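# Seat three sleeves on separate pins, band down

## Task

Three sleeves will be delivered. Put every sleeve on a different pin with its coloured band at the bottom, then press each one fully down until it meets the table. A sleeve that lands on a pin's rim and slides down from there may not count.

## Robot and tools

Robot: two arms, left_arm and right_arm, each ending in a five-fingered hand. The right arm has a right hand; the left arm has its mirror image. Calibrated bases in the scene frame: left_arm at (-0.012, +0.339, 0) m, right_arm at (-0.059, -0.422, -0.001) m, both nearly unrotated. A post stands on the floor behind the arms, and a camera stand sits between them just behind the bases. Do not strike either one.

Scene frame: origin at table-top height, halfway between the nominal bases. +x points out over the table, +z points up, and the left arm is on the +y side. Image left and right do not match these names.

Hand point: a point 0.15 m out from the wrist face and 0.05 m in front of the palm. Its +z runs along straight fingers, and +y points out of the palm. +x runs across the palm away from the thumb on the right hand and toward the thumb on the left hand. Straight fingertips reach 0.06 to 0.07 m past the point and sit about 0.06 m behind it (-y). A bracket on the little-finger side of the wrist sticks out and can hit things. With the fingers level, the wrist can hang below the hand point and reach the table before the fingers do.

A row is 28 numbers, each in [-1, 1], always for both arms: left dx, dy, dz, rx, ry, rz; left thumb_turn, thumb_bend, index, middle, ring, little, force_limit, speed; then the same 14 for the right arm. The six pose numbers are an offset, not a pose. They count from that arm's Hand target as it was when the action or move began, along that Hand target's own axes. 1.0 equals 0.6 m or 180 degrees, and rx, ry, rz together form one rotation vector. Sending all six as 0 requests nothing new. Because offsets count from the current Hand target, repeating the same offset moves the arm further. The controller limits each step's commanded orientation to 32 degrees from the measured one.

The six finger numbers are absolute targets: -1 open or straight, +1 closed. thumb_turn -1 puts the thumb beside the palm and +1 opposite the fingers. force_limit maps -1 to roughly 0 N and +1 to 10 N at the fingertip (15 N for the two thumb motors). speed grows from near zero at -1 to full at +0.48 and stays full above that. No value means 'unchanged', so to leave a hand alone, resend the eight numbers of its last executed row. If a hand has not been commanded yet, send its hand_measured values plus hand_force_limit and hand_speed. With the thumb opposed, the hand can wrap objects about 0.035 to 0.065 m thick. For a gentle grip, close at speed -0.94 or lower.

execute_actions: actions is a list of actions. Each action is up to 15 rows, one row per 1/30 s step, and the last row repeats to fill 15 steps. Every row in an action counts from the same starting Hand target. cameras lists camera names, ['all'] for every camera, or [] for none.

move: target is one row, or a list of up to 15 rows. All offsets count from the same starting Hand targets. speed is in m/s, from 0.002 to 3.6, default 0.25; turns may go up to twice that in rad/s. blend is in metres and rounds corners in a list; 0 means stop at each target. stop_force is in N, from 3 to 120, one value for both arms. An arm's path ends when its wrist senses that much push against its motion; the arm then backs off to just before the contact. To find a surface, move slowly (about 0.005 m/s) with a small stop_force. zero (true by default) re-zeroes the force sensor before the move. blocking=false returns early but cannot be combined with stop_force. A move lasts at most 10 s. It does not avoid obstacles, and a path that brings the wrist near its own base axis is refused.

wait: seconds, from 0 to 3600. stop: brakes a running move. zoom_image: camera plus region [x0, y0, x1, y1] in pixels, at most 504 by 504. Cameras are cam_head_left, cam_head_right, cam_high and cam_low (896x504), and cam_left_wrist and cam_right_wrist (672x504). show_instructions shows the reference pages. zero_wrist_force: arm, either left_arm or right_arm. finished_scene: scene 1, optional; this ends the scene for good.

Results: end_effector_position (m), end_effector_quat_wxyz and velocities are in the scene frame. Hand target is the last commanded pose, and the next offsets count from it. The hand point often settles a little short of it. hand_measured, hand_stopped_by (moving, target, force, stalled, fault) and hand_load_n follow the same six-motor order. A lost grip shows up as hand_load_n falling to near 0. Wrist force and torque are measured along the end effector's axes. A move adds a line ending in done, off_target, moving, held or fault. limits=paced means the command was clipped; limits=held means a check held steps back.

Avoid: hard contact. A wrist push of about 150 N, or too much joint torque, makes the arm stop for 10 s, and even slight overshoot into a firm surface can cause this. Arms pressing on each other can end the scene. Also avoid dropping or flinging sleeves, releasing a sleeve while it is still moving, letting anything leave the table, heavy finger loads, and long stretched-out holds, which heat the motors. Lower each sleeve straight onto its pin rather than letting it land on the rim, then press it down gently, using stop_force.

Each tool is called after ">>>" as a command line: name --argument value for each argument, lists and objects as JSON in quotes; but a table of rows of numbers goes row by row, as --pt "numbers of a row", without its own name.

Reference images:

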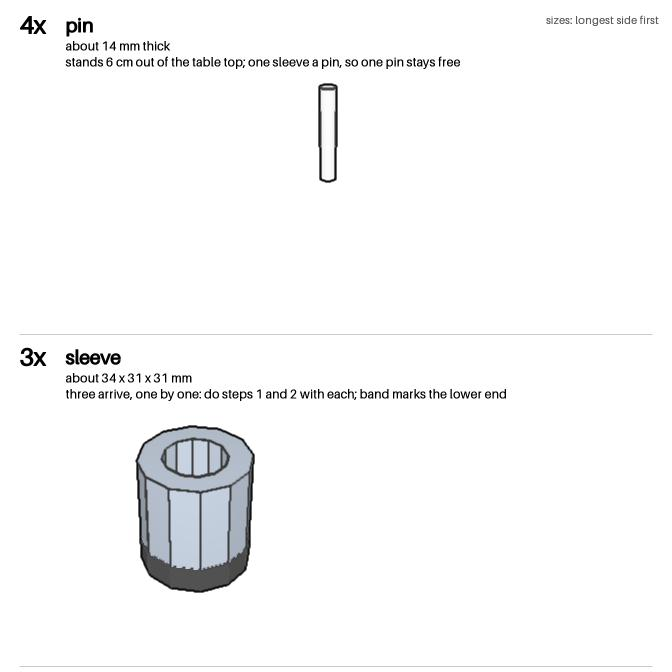

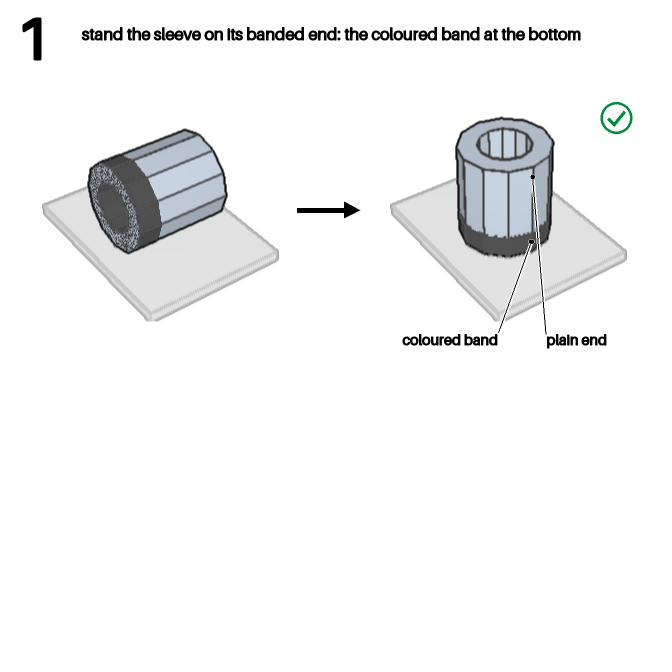

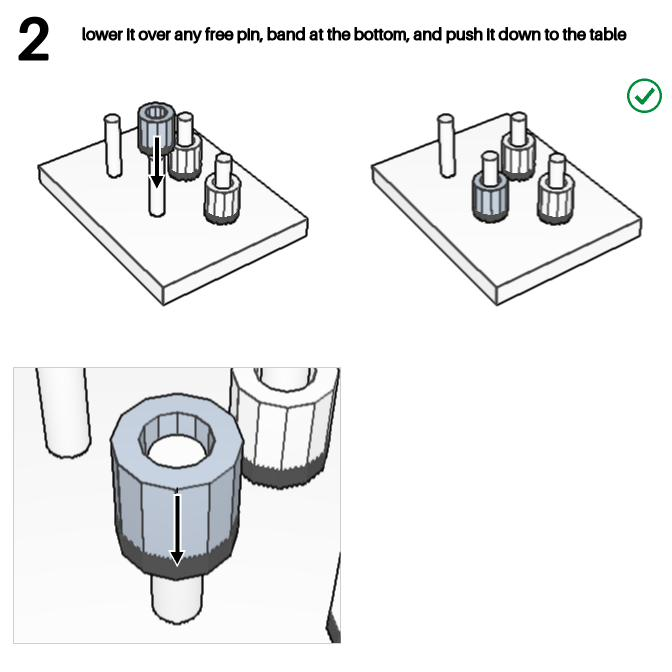

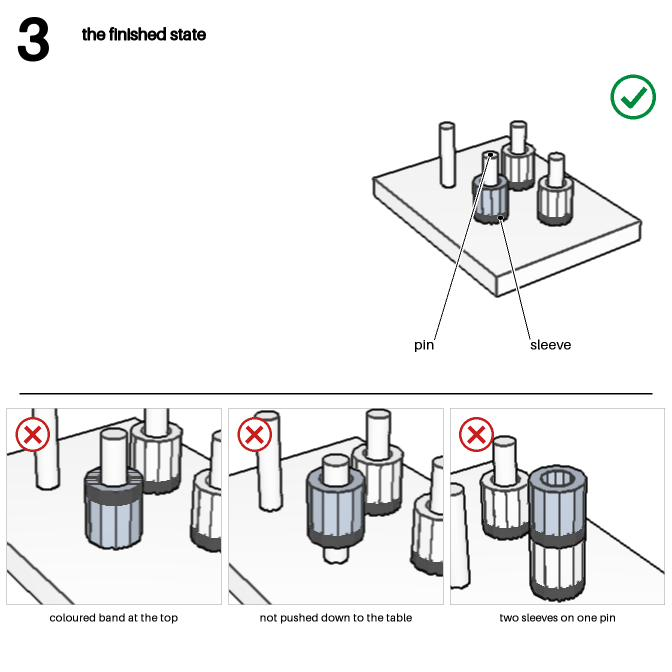

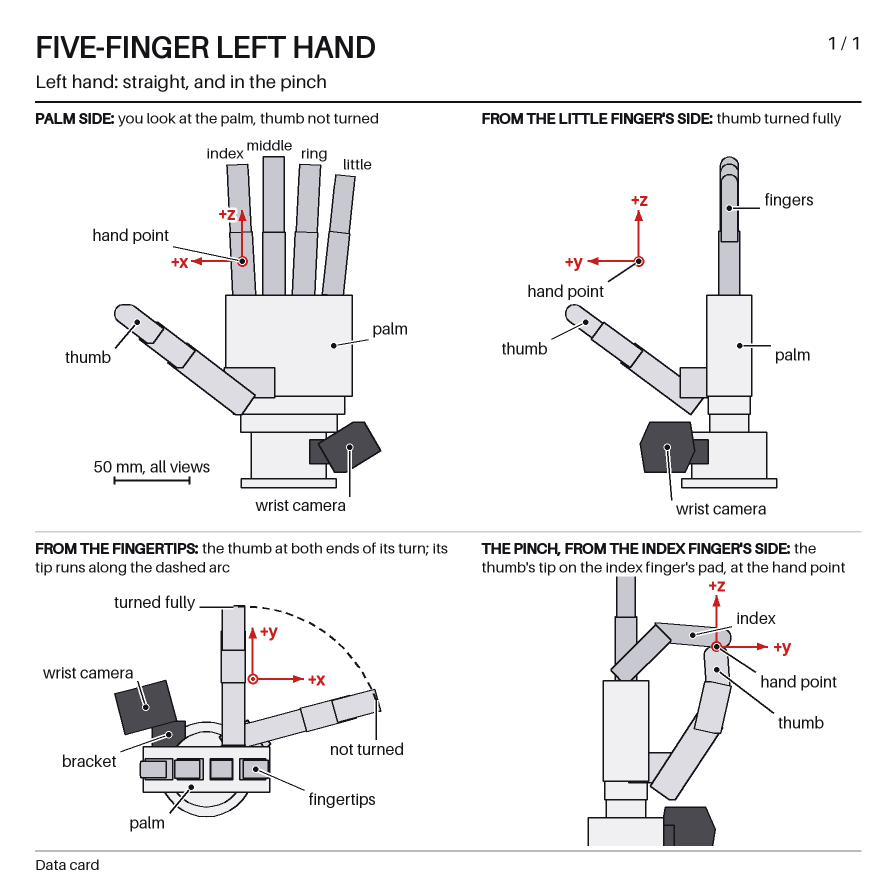

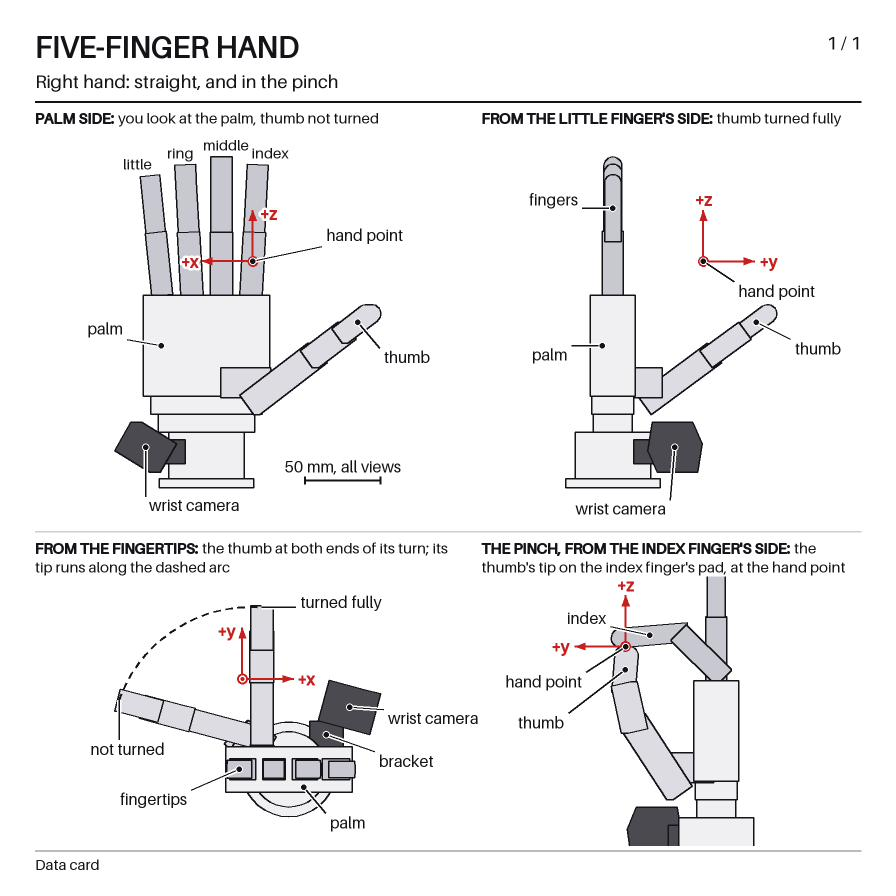

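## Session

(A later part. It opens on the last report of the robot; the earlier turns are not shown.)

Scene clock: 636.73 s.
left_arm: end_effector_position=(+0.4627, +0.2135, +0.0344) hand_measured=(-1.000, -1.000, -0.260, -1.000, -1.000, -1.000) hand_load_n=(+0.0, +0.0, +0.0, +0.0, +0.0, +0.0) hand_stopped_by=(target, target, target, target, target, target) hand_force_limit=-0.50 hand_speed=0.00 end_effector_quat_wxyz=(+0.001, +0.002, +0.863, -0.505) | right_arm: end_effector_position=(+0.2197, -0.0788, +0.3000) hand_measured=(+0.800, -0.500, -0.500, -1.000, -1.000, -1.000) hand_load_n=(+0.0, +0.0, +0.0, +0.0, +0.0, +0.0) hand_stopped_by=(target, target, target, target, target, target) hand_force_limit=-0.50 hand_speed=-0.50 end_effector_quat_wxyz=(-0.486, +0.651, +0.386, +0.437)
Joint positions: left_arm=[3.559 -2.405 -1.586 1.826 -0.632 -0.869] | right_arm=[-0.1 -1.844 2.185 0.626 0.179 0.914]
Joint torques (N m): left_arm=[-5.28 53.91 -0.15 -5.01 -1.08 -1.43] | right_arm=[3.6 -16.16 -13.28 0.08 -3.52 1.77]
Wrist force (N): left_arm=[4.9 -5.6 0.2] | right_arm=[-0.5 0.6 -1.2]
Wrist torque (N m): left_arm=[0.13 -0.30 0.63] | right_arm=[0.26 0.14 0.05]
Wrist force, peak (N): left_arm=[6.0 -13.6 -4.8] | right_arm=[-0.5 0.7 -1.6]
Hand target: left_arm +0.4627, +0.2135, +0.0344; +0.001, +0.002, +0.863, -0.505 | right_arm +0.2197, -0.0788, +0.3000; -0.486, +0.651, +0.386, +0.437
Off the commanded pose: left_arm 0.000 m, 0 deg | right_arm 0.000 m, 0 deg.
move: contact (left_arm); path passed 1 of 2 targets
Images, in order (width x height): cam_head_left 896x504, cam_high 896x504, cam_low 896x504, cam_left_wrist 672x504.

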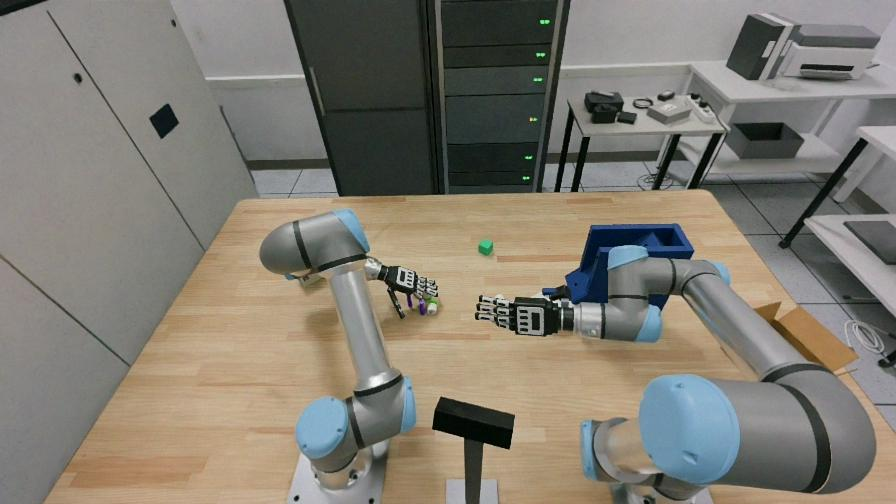

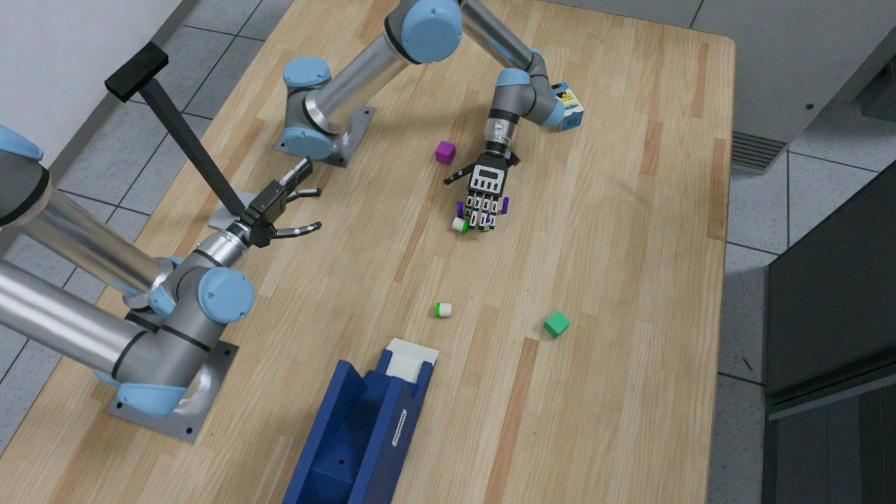

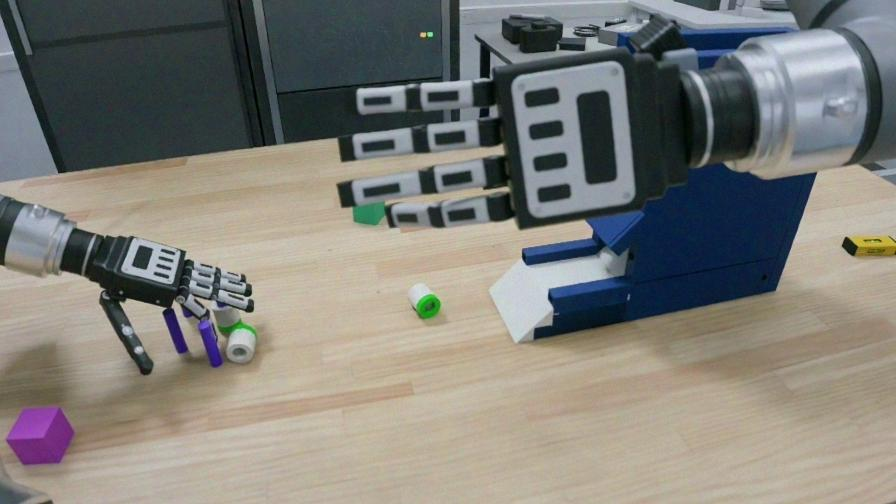

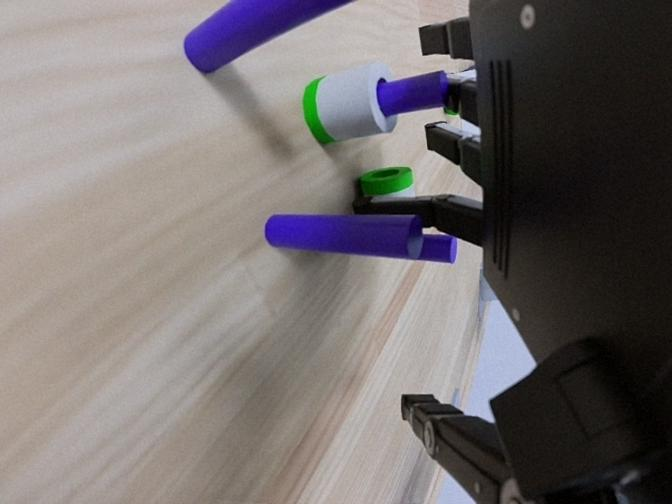

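>>> move --target '[0,-0.0044,-0.0024,0,0,0,-1,-1,-0.26,-1,-1,-1,-0.5,0,0,0,0,0,0,0,0.8,-0.5,-0.5,-1,-1,-1,-0.5,-0.5]' --speed 0.02

>>> move --target '[0,-0.0326,0.0581,0,0,0,-1,-1,-0.26,-1,-1,-1,-0.5,0,0,0,0,0,0,0,0.8,-0.5,-0.5,-1,-1,-1,-0.5,-0.5]' --speed 0.015 --stop_force 5 --cameras '["cam_low","cam_left_wrist","cam_high","cam_head_left"]'

>>> zoom_image --camera "cam_low" --region '[150, 230, 290, 380]'

>>> zoom_image --camera "cam_high" --region '[430, 170, 530, 250]'

Scene clock: 643.40 s.
left_arm: end_effector_position=(+0.4627, +0.2135, +0.0375) hand_measured=(-1.000, -1.000, -0.260, -1.000, -1.000, -1.000) hand_load_n=(-0.5, +0.0, +0.0, +0.0, +0.0, +0.0) hand_stopped_by=(target, target, target, target, target, target) hand_force_limit=-0.50 hand_speed=0.00 end_effector_quat_wxyz=(+0.001, +0.002, +0.863, -0.505) | right_arm: end_effector_position=(+0.2197, -0.0788, +0.3000) hand_measured=(+0.800, -0.500, -0.500, -1.000, -1.000, -1.000) hand_load_n=(+0.0, +0.0, +0.0, +0.0, +0.0, +0.0) hand_stopped_by=(target, target, target, target, target, target) hand_force_limit=-0.50 hand_speed=-0.50 end_effector_quat_wxyz=(-0.486, +0.651, +0.386, +0.437)
Joint positions: left_arm=[3.559 -2.4 -1.586 1.82 -0.632 -0.869] | right_arm=[-0.1 -1.844 2.185 0.626 0.179 0.914]
Joint torques (N m): left_arm=[-6.55 29.8 0.54 0.33 1.52 -1.69] | right_arm=[3.85 -16.13 -13.76 0.08 -3.5 1.64]
Wrist force (N): left_arm=[4.2 -1.8 1.2] | right_arm=[-0.5 0.8 -1.2]
Wrist torque (N m): left_arm=[0.11 -0.24 0.44] | right_arm=[0.30 0.15 0.06]
Wrist force, peak (N): left_arm=[4.9 -6.1 0.1] | right_arm=[-0.5 0.8 -1.6]
Hand target: left_arm +0.4627, +0.2134, +0.0374; +0.001, +0.002, +0.863, -0.505 | right_arm +0.2197, -0.0788, +0.3000; -0.486, +0.651, +0.386, +0.437
Off the commanded pose: left_arm 0.000 m, 0 deg | right_arm 0.000 m, 0 deg.
move: done

Scene clock: 647.07 s.
left_arm: end_effector_position=(+0.4626, +0.1735, +0.0374) hand_measured=(-1.000, -1.000, -0.260, -1.000, -1.000, -1.000) hand_load_n=(-0.5, -0.5, +0.0, -0.5, +0.0, +0.0) hand_stopped_by=(target, target, target, target, target, target) hand_force_limit=-0.50 hand_speed=0.00 end_effector_quat_wxyz=(+0.001, +0.002, +0.863, -0.505) | right_arm: end_effector_position=(+0.2197, -0.0788, +0.3000) hand_measured=(+0.800, -0.500, -0.500, -1.000, -1.000, -1.000) hand_load_n=(+0.0, +0.0, +0.0, +0.0, +0.0, +0.0) hand_stopped_by=(target, target, target, target, target, target) hand_force_limit=-0.50 hand_speed=-0.50 end_effector_quat_wxyz=(-0.486, +0.651, +0.386, +0.437)
Joint positions: left_arm=[3.482 -2.388 -1.582 1.898 -0.592 -0.983] | right_arm=[-0.1 -1.844 2.185 0.626 0.179 0.914]
Joint torques (N m): left_arm=[7.38 45.87 13.41 -5.52 -0.13 1.86] | right_arm=[4.39 -16.33 -13.44 0.18 -3.44 1.62]
Wrist force (N): left_arm=[4.4 -2.0 1.4] | right_arm=[-0.4 0.6 -1.3]
Wrist torque (N m): left_arm=[0.05 -0.25 0.40] | right_arm=[0.26 0.12 0.06]
Wrist force, peak (N): left_arm=[4.6 -2.0 1.2] | right_arm=[-0.8 0.5 -1.5]
Hand target: left_arm +0.4626, +0.1735, +0.0374; +0.001, +0.002, +0.863, -0.505 | right_arm +0.2197, -0.0788, +0.3000; -0.486, +0.651, +0.386, +0.437
Off the commanded pose: left_arm 0.000 m, 0 deg | right_arm 0.000 m, 0 deg.
move: done
Images, in order (width x height): cam_head_left 896x504, cam_high 896x504, cam_low 896x504, cam_left_wrist 672x504.

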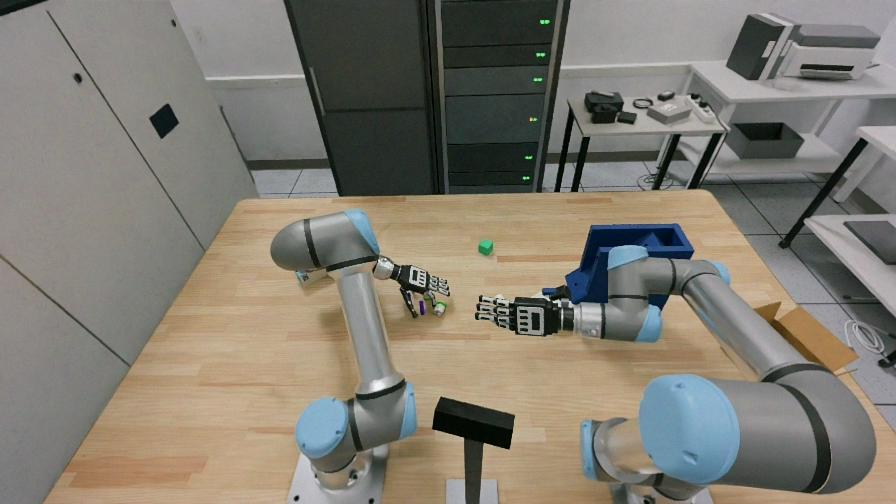

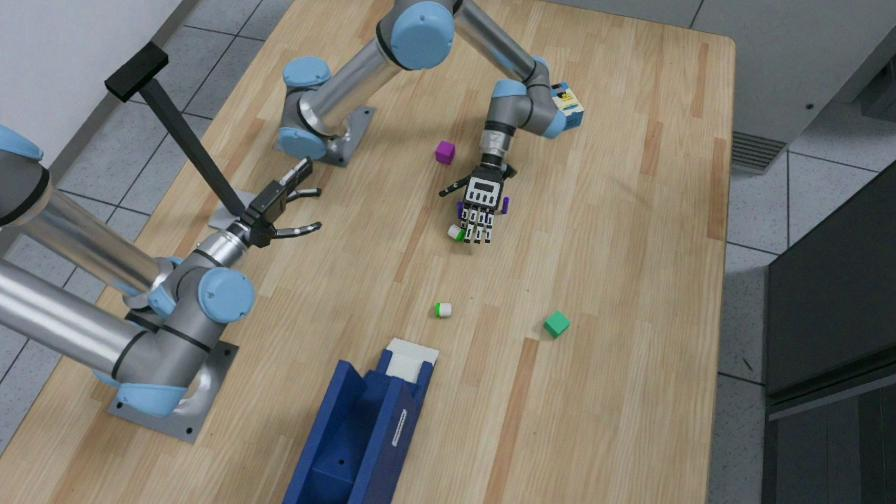

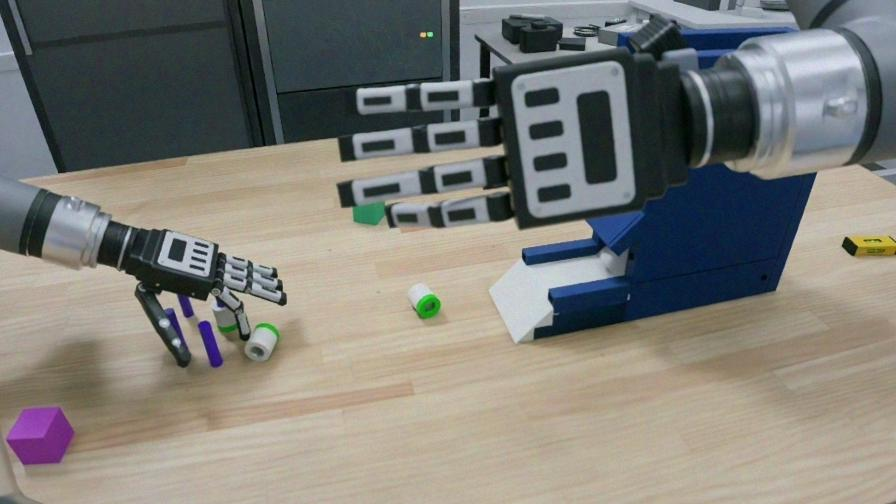

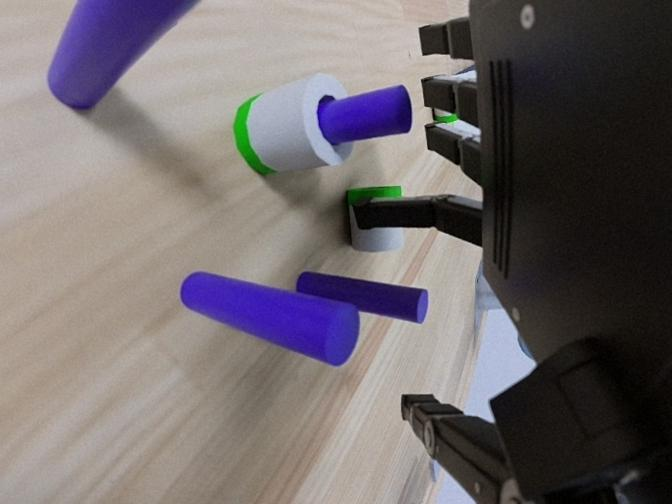

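Scaled by 3.360 from the camera's image (finer frame: 1280x720).

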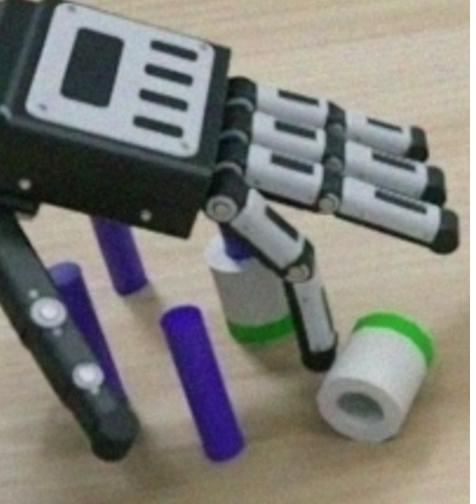

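Scaled by 5.040 from the camera's image (finer frame: 1280x720).

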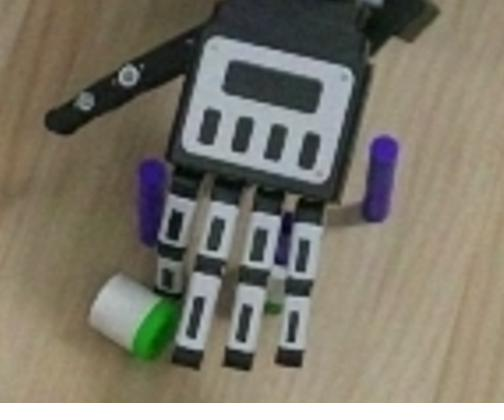

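>>> move --target '[0.0033,-0.0285,0.0508,0,0,0,-1,-1,-0.26,-1,-1,-1,-0.5,0,0,0,0,0,0,0,0.8,-0.5,-0.5,-1,-1,-1,-0.5,-0.5]' --speed 0.02 --stop_force 5 --cameras '["cam_low","cam_left_wrist","cam_high","cam_head_left"]'

>>> zoom_image --camera "cam_high" --region '[400, 170, 540, 330]'

Scene clock: 653.67 s.
left_arm: end_effector_position=(+0.4606, +0.1385, +0.0374) hand_measured=(-1.000, -1.000, -0.260, -1.000, -1.000, -1.000) hand_load_n=(+0.0, +0.0, +0.0, +0.0, +0.0, +0.0) hand_stopped_by=(target, target, target, target, target, target) hand_force_limit=-0.50 hand_speed=0.00 end_effector_quat_wxyz=(+0.001, +0.002, +0.863, -0.505) | right_arm: end_effector_position=(+0.2197, -0.0788, +0.3000) hand_measured=(+0.800, -0.500, -0.500, -1.000, -1.000, -1.000) hand_load_n=(+0.0, +0.0, +0.0, +0.0, +0.0, +0.0) hand_stopped_by=(target, target, target, target, target, target) hand_force_limit=-0.50 hand_speed=-0.50 end_effector_quat_wxyz=(-0.486, +0.651, +0.386, +0.437)
Joint positions: left_arm=[3.414 -2.376 -1.576 1.974 -0.562 -1.095] | right_arm=[-0.1 -1.844 2.185 0.626 0.179 0.914]
Joint torques (N m): left_arm=[8.37 41.55 8.55 -5.39 -0.17 1.62] | right_arm=[4.19 -15.86 -13.89 0.09 -3.45 1.61]
Wrist force (N): left_arm=[4.1 -1.6 1.2] | right_arm=[-0.5 0.5 -1.2]
Wrist torque (N m): left_arm=[0.13 -0.22 0.33] | right_arm=[0.25 0.15 0.06]
Wrist force, peak (N): left_arm=[4.5 -2.2 1.4] | right_arm=[-0.5 0.4 -1.7]
Hand target: left_arm +0.4605, +0.1385, +0.0374; +0.001, +0.002, +0.863, -0.505 | right_arm +0.2197, -0.0788, +0.3000; -0.486, +0.651, +0.386, +0.437
Off the commanded pose: left_arm 0.000 m, 0 deg | right_arm 0.000 m, 0 deg.
move: done
Images, in order (width x height): cam_head_left 896x504, cam_high 896x504, cam_low 896x504, cam_left_wrist 672x504.

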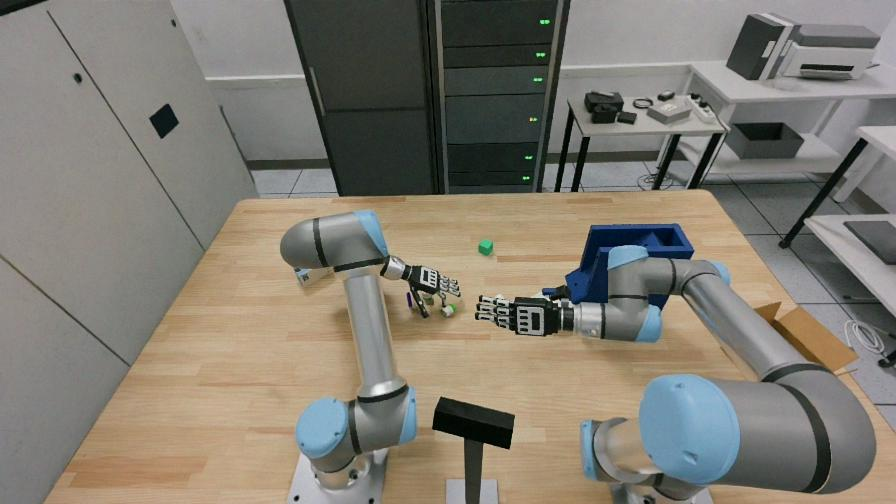

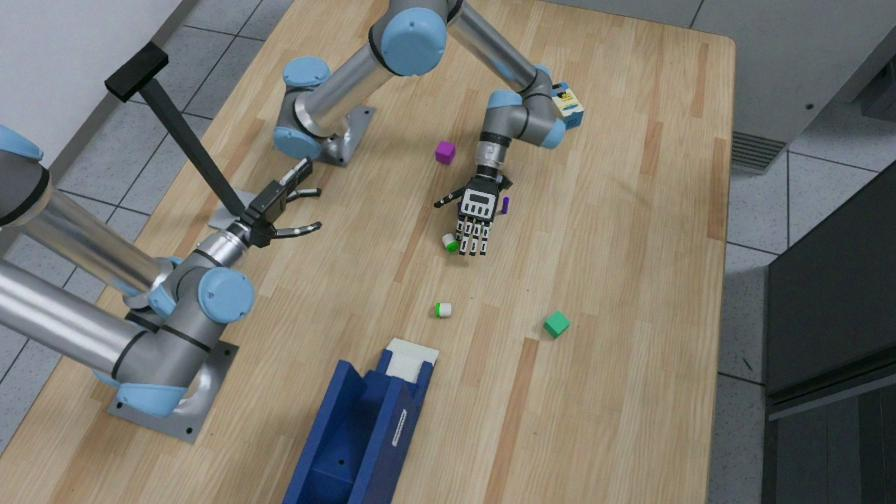

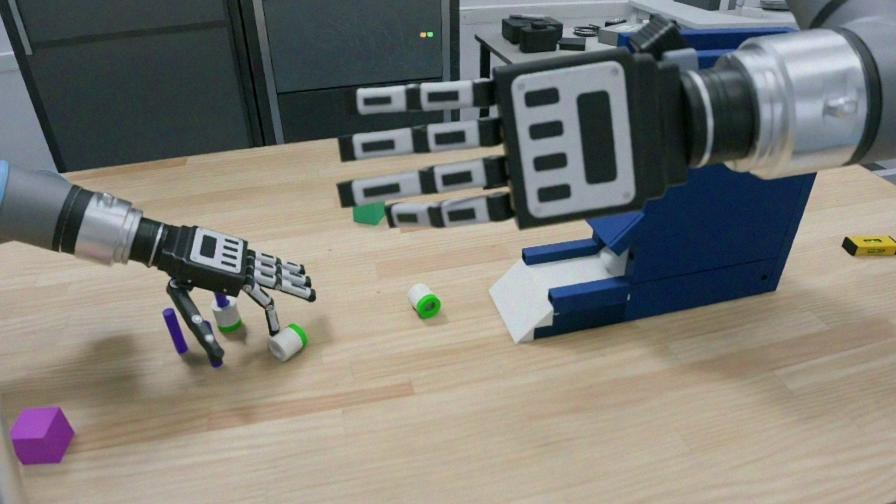

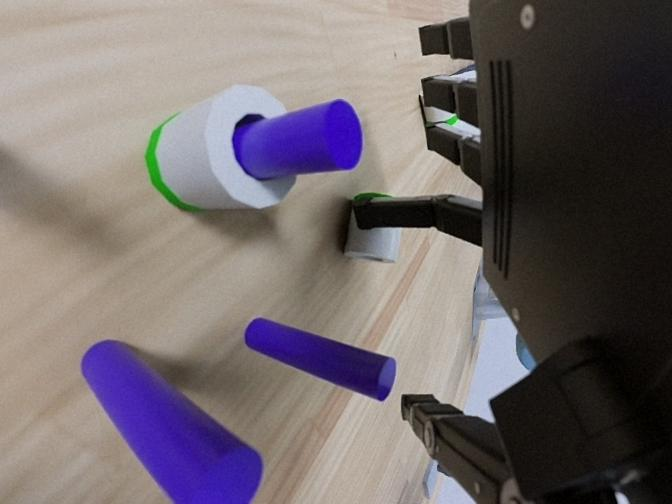

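Scaled by 3.150 from the camera's image (finer frame: 1280x720).

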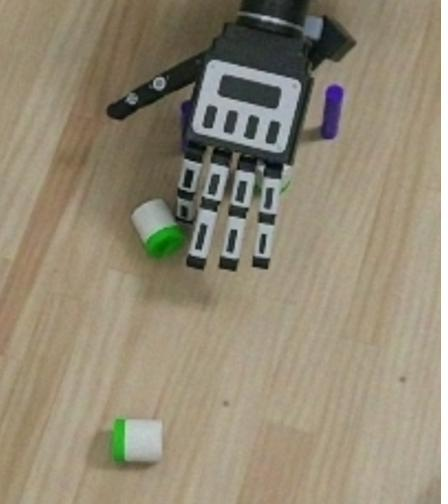

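>>> move --pt "0 -0.218 -0.1223 0 0 0 -1 -1 -0.26 -1 -1 -1 -0.5 0 0 0 0 0 0 0 0.8 -0.5 -0.5 -1 -1 -1 -0.5 -0.5" --pt "0 -0.0876 -0.3548 0 0 0 -1 -1 -0.26 -1 -1 -1 -0.5 0 0 0 0 0 0 0 0.8 -0.5 -0.5 -1 -1 -1 -0.5 -0.5" --speed 0.15 --blend 0.03

>>> move --target '[0,0,0,0,0,0,-1,-1,-0.26,-1,-1,-1,-0.5,0,0.0,0.0,0.0,-0.357,0.111,0.055,0.8,-0.5,-0.5,-1,-1,-1,-0.5,-0.5]' --speed 0.25 --cameras '["cam_low","cam_high","cam_right_wrist","cam_head_left"]'

Scene clock: 681.20 s.
left_arm: end_effector_position=(+0.4604, +0.2984, +0.1874) hand_measured=(-1.000, -1.000, -0.260, -1.000, -1.000, -1.000) hand_load_n=(+0.0, +0.0, +0.0, +0.0, +0.0, +0.0) hand_stopped_by=(target, target, target, target, target, target) hand_force_limit=-0.50 hand_speed=0.00 end_effector_quat_wxyz=(+0.001, +0.002, +0.863, -0.505) | right_arm: end_effector_position=(+0.2197, -0.0788, +0.3000) hand_measured=(+0.800, -0.500, -0.500, -1.000, -1.000, -1.000) hand_load_n=(+0.0, +0.0, +0.0, +0.0, +0.0, +0.0) hand_stopped_by=(target, target, target, target, target, target) hand_force_limit=-0.50 hand_speed=-0.50 end_effector_quat_wxyz=(-0.486, +0.651, +0.386, +0.437)
Joint positions: left_arm=[3.713 -2.2 -1.511 1.396 -0.728 -0.677] | right_arm=[-0.1 -1.844 2.185 0.626 0.179 0.914]
Joint torques (N m): left_arm=[2.52 53.62 3.54 -0.88 1.13 -0.32] | right_arm=[4.11 -16.19 -13.61 0.16 -3.39 1.65]
Wrist force (N): left_arm=[4.3 -1.7 1.0] | right_arm=[-0.9 0.3 -1.2]
Wrist torque (N m): left_arm=[0.12 -0.25 0.44] | right_arm=[0.22 0.19 0.03]
Wrist force, peak (N): left_arm=[4.5 -2.2 1.5] | right_arm=[-0.6 0.9 -1.6]
Hand target: left_arm +0.4604, +0.2985, +0.1874; +0.001, +0.002, +0.863, -0.505 | right_arm +0.2197, -0.0788, +0.3000; -0.486, +0.651, +0.386, +0.437
Off the commanded pose: left_arm 0.000 m, 0 deg | right_arm 0.000 m, 0 deg.
move: done

Scene clock: 684.10 s.
left_arm: end_effector_position=(+0.4604, +0.2985, +0.1874) hand_measured=(-1.000, -1.000, -0.260, -1.000, -1.000, -1.000) hand_load_n=(-0.5, +0.0, +0.0, +0.0, +0.0, +0.0) hand_stopped_by=(target, target, target, target, target, target) hand_force_limit=-0.50 hand_speed=0.00 end_effector_quat_wxyz=(+0.001, +0.002, +0.863, -0.505) | right_arm: end_effector_position=(+0.2197, -0.0788, +0.2999) hand_measured=(+0.800, -0.500, -0.500, -1.000, -1.000, -1.000) hand_load_n=(+0.0, +0.0, +0.0, +0.0, +0.0, +0.0) hand_stopped_by=(target, target, target, target, target, target) hand_force_limit=-0.50 hand_speed=-0.50 end_effector_quat_wxyz=(-0.158, +0.756, -0.043, +0.634)
Joint positions: left_arm=[3.713 -2.2 -1.512 1.396 -0.728 -0.677] | right_arm=[1.074 -1.651 1.923 -0.039 2.451 2.052]
Joint torques (N m): left_arm=[6.53 54.11 2.5 -5.09 -0.46 1.75] | right_arm=[-1.57 -17.45 -24.41 -2.14 2.91 -1.29]
Wrist force (N): left_arm=[4.2 -1.8 1.2] | right_arm=[-1.0 0.7 -1.3]
Wrist torque (N m): left_arm=[0.10 -0.23 0.44] | right_arm=[0.30 0.24 0.03]
Wrist force, peak (N): left_arm=[4.3 -1.9 1.4] | right_arm=[-1.2 0.3 -1.5]
Hand target: left_arm +0.4604, +0.2985, +0.1874; +0.001, +0.002, +0.863, -0.505 | right_arm +0.2197, -0.0788, +0.3000; -0.157, +0.756, -0.043, +0.634
Off the commanded pose: left_arm 0.000 m, 0 deg | right_arm 0.000 m, 0 deg.
move: done
Images, in order (width x height): cam_head_left 896x504, cam_high 896x504, cam_low 896x504, cam_right_wrist 672x504.

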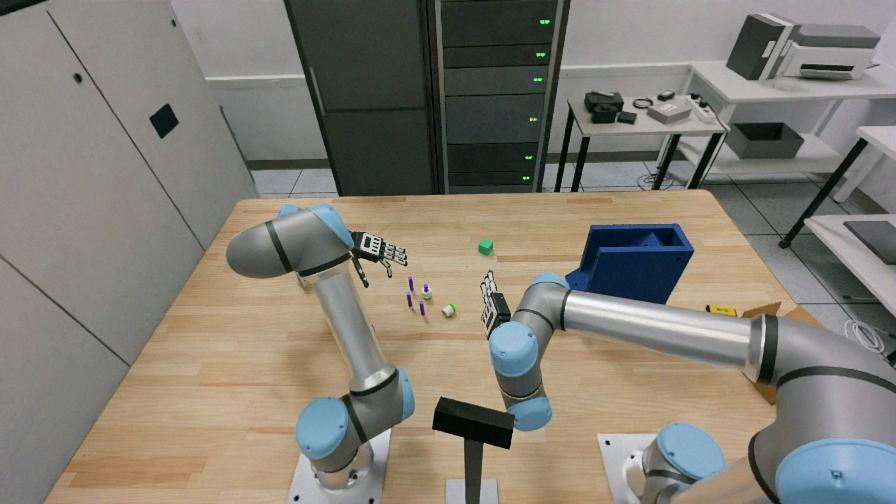

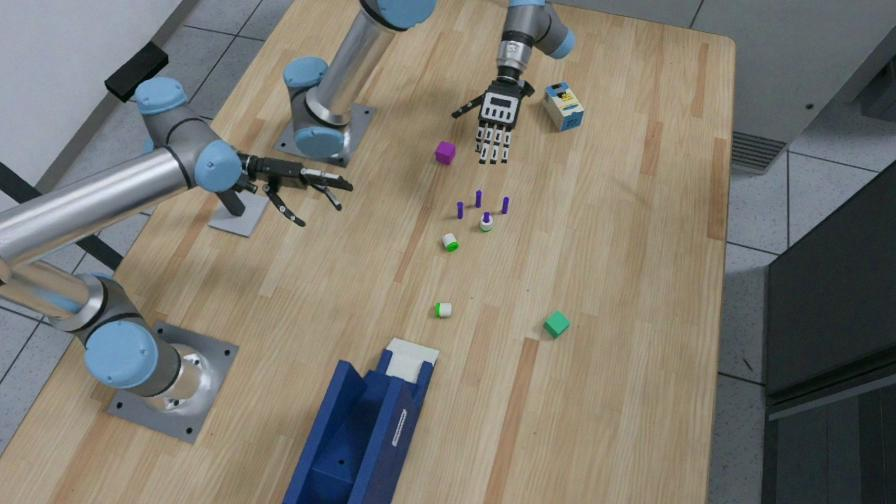

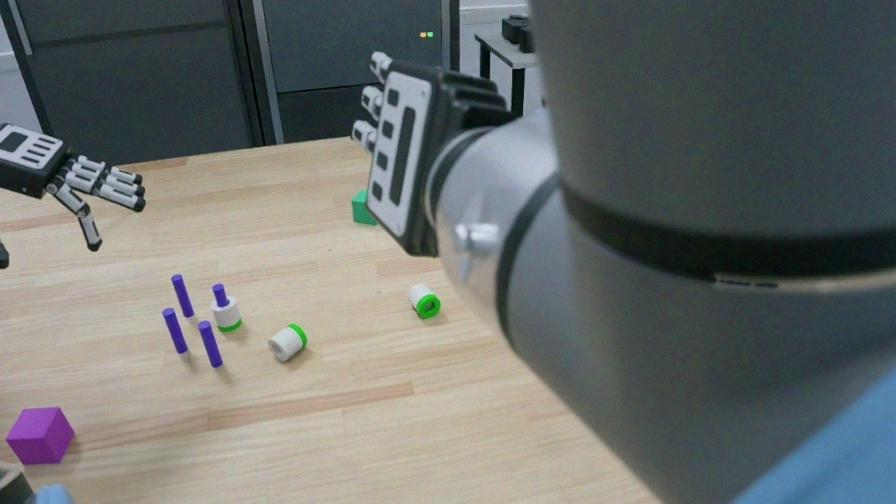

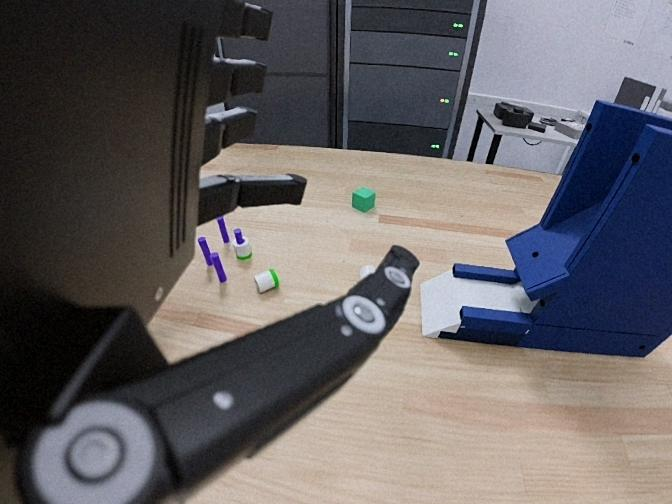

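>>> zoom_image --camera "cam_high" --region '[420, 180, 540, 270]'

>>> zoom_image --camera "cam_low" --region '[150, 260, 320, 380]'

Scaled by 4.200 from the camera's image (finer frame: 1280x720).

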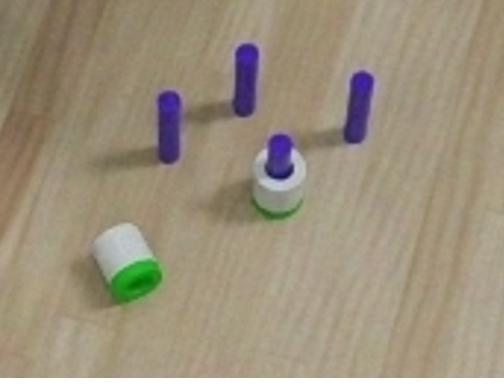

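Scaled by 2.965 from the camera's image (finer frame: 1280x720).

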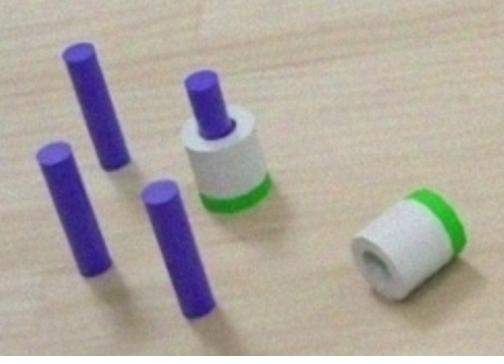

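>>> move --target '[0,0,0,0,0,0,-1,-1,-0.26,-1,-1,-1,-0.5,0,-0.2428,-0.1438,0.4263,0,0,0,0.8,-0.5,-0.5,-1,-1,-1,-0.5,-0.5]' --speed 0.15 --cameras '["cam_low","cam_high","cam_right_wrist"]'

>>> zoom_image --camera "cam_high" --region '[380, 170, 520, 290]'

Scene clock: 694.40 s.
left_arm: end_effector_position=(+0.4604, +0.2985, +0.1874) hand_measured=(-1.000, -1.000, -0.260, -1.000, -1.000, -1.000) hand_load_n=(+0.0, +0.0, +0.0, +0.0, +0.0, +0.0) hand_stopped_by=(target, target, target, target, target, target) hand_force_limit=-0.50 hand_speed=0.00 end_effector_quat_wxyz=(+0.001, +0.002, +0.863, -0.505) | right_arm: end_effector_position=(+0.4288, +0.0882, +0.1501) hand_measured=(+0.800, -0.500, -0.500, -1.000, -1.000, -1.000) hand_load_n=(+0.0, +0.0, +0.0, +0.0, +0.0, +0.0) hand_stopped_by=(target, target, target, target, target, target) hand_force_limit=-0.50 hand_speed=-0.50 end_effector_quat_wxyz=(-0.157, +0.756, -0.043, +0.634)
Joint positions: left_arm=[3.713 -2.2 -1.512 1.396 -0.728 -0.677] | right_arm=[0.886 -1.007 1.511 -0.312 2.267 1.996]
Joint torques (N m): left_arm=[6.57 53.38 2.85 -4.75 -0.34 1.6] | right_arm=[6.6 -40.94 -24.14 0.39 2.59 1.84]
Wrist force (N): left_arm=[4.2 -1.9 1.2] | right_arm=[-0.5 0.3 -1.2]
Wrist torque (N m): left_arm=[0.09 -0.23 0.44] | right_arm=[0.21 0.16 0.07]
Wrist force, peak (N): left_arm=[4.4 -2.0 1.2] | right_arm=[-0.2 0.8 -2.6]
Hand target: left_arm +0.4604, +0.2985, +0.1874; +0.001, +0.002, +0.863, -0.505 | right_arm +0.4288, +0.0883, +0.1501; -0.157, +0.756, -0.043, +0.634
Off the commanded pose: left_arm 0.000 m, 0 deg | right_arm 0.000 m, 0 deg.
move: done
Images, in order (width x height): cam_high 896x504, cam_low 896x504, cam_right_wrist 672x504.

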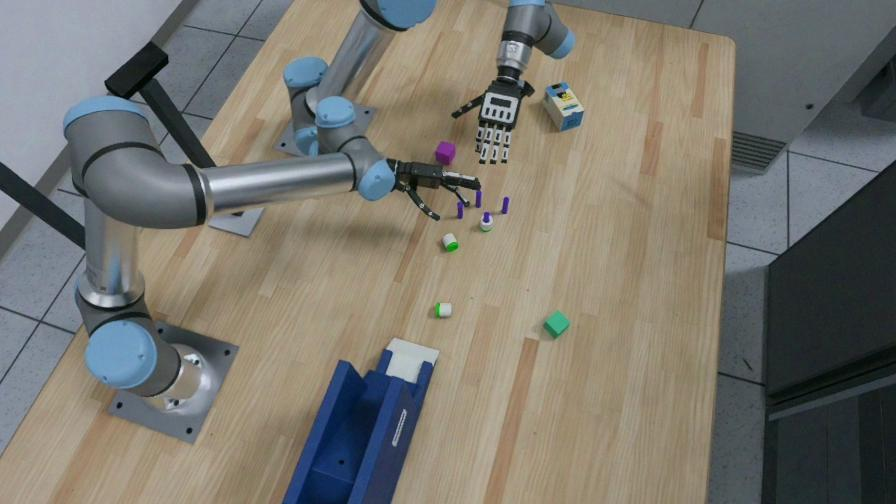

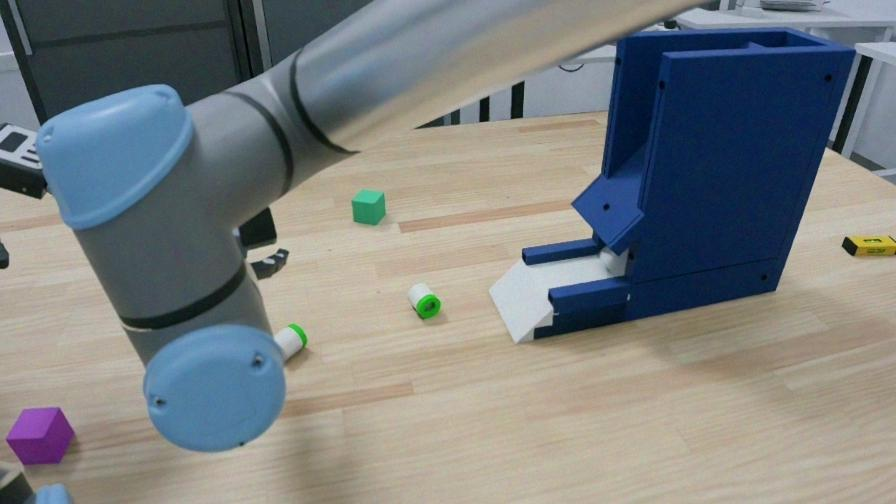

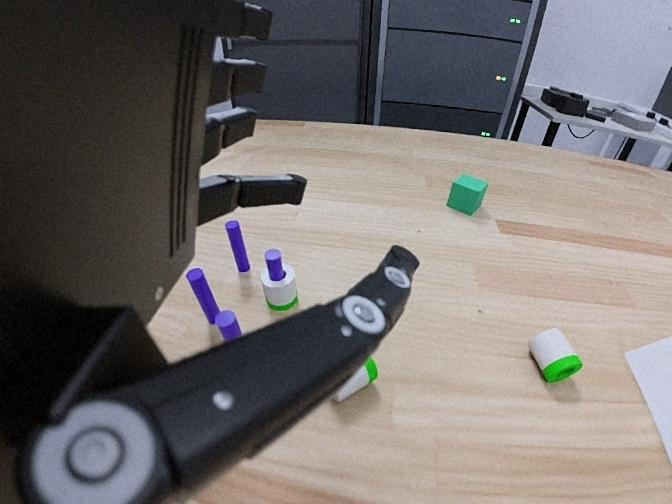

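Scaled by 3.600 from the camera's image (finer frame: 1280x720).

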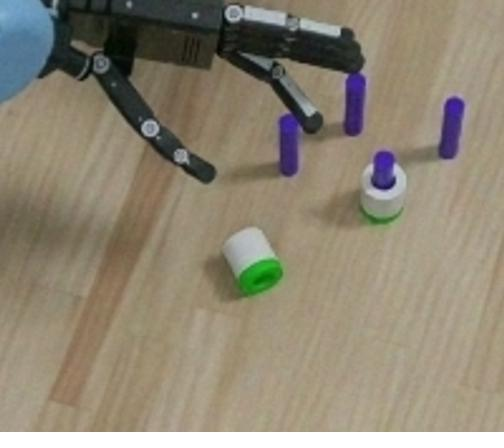

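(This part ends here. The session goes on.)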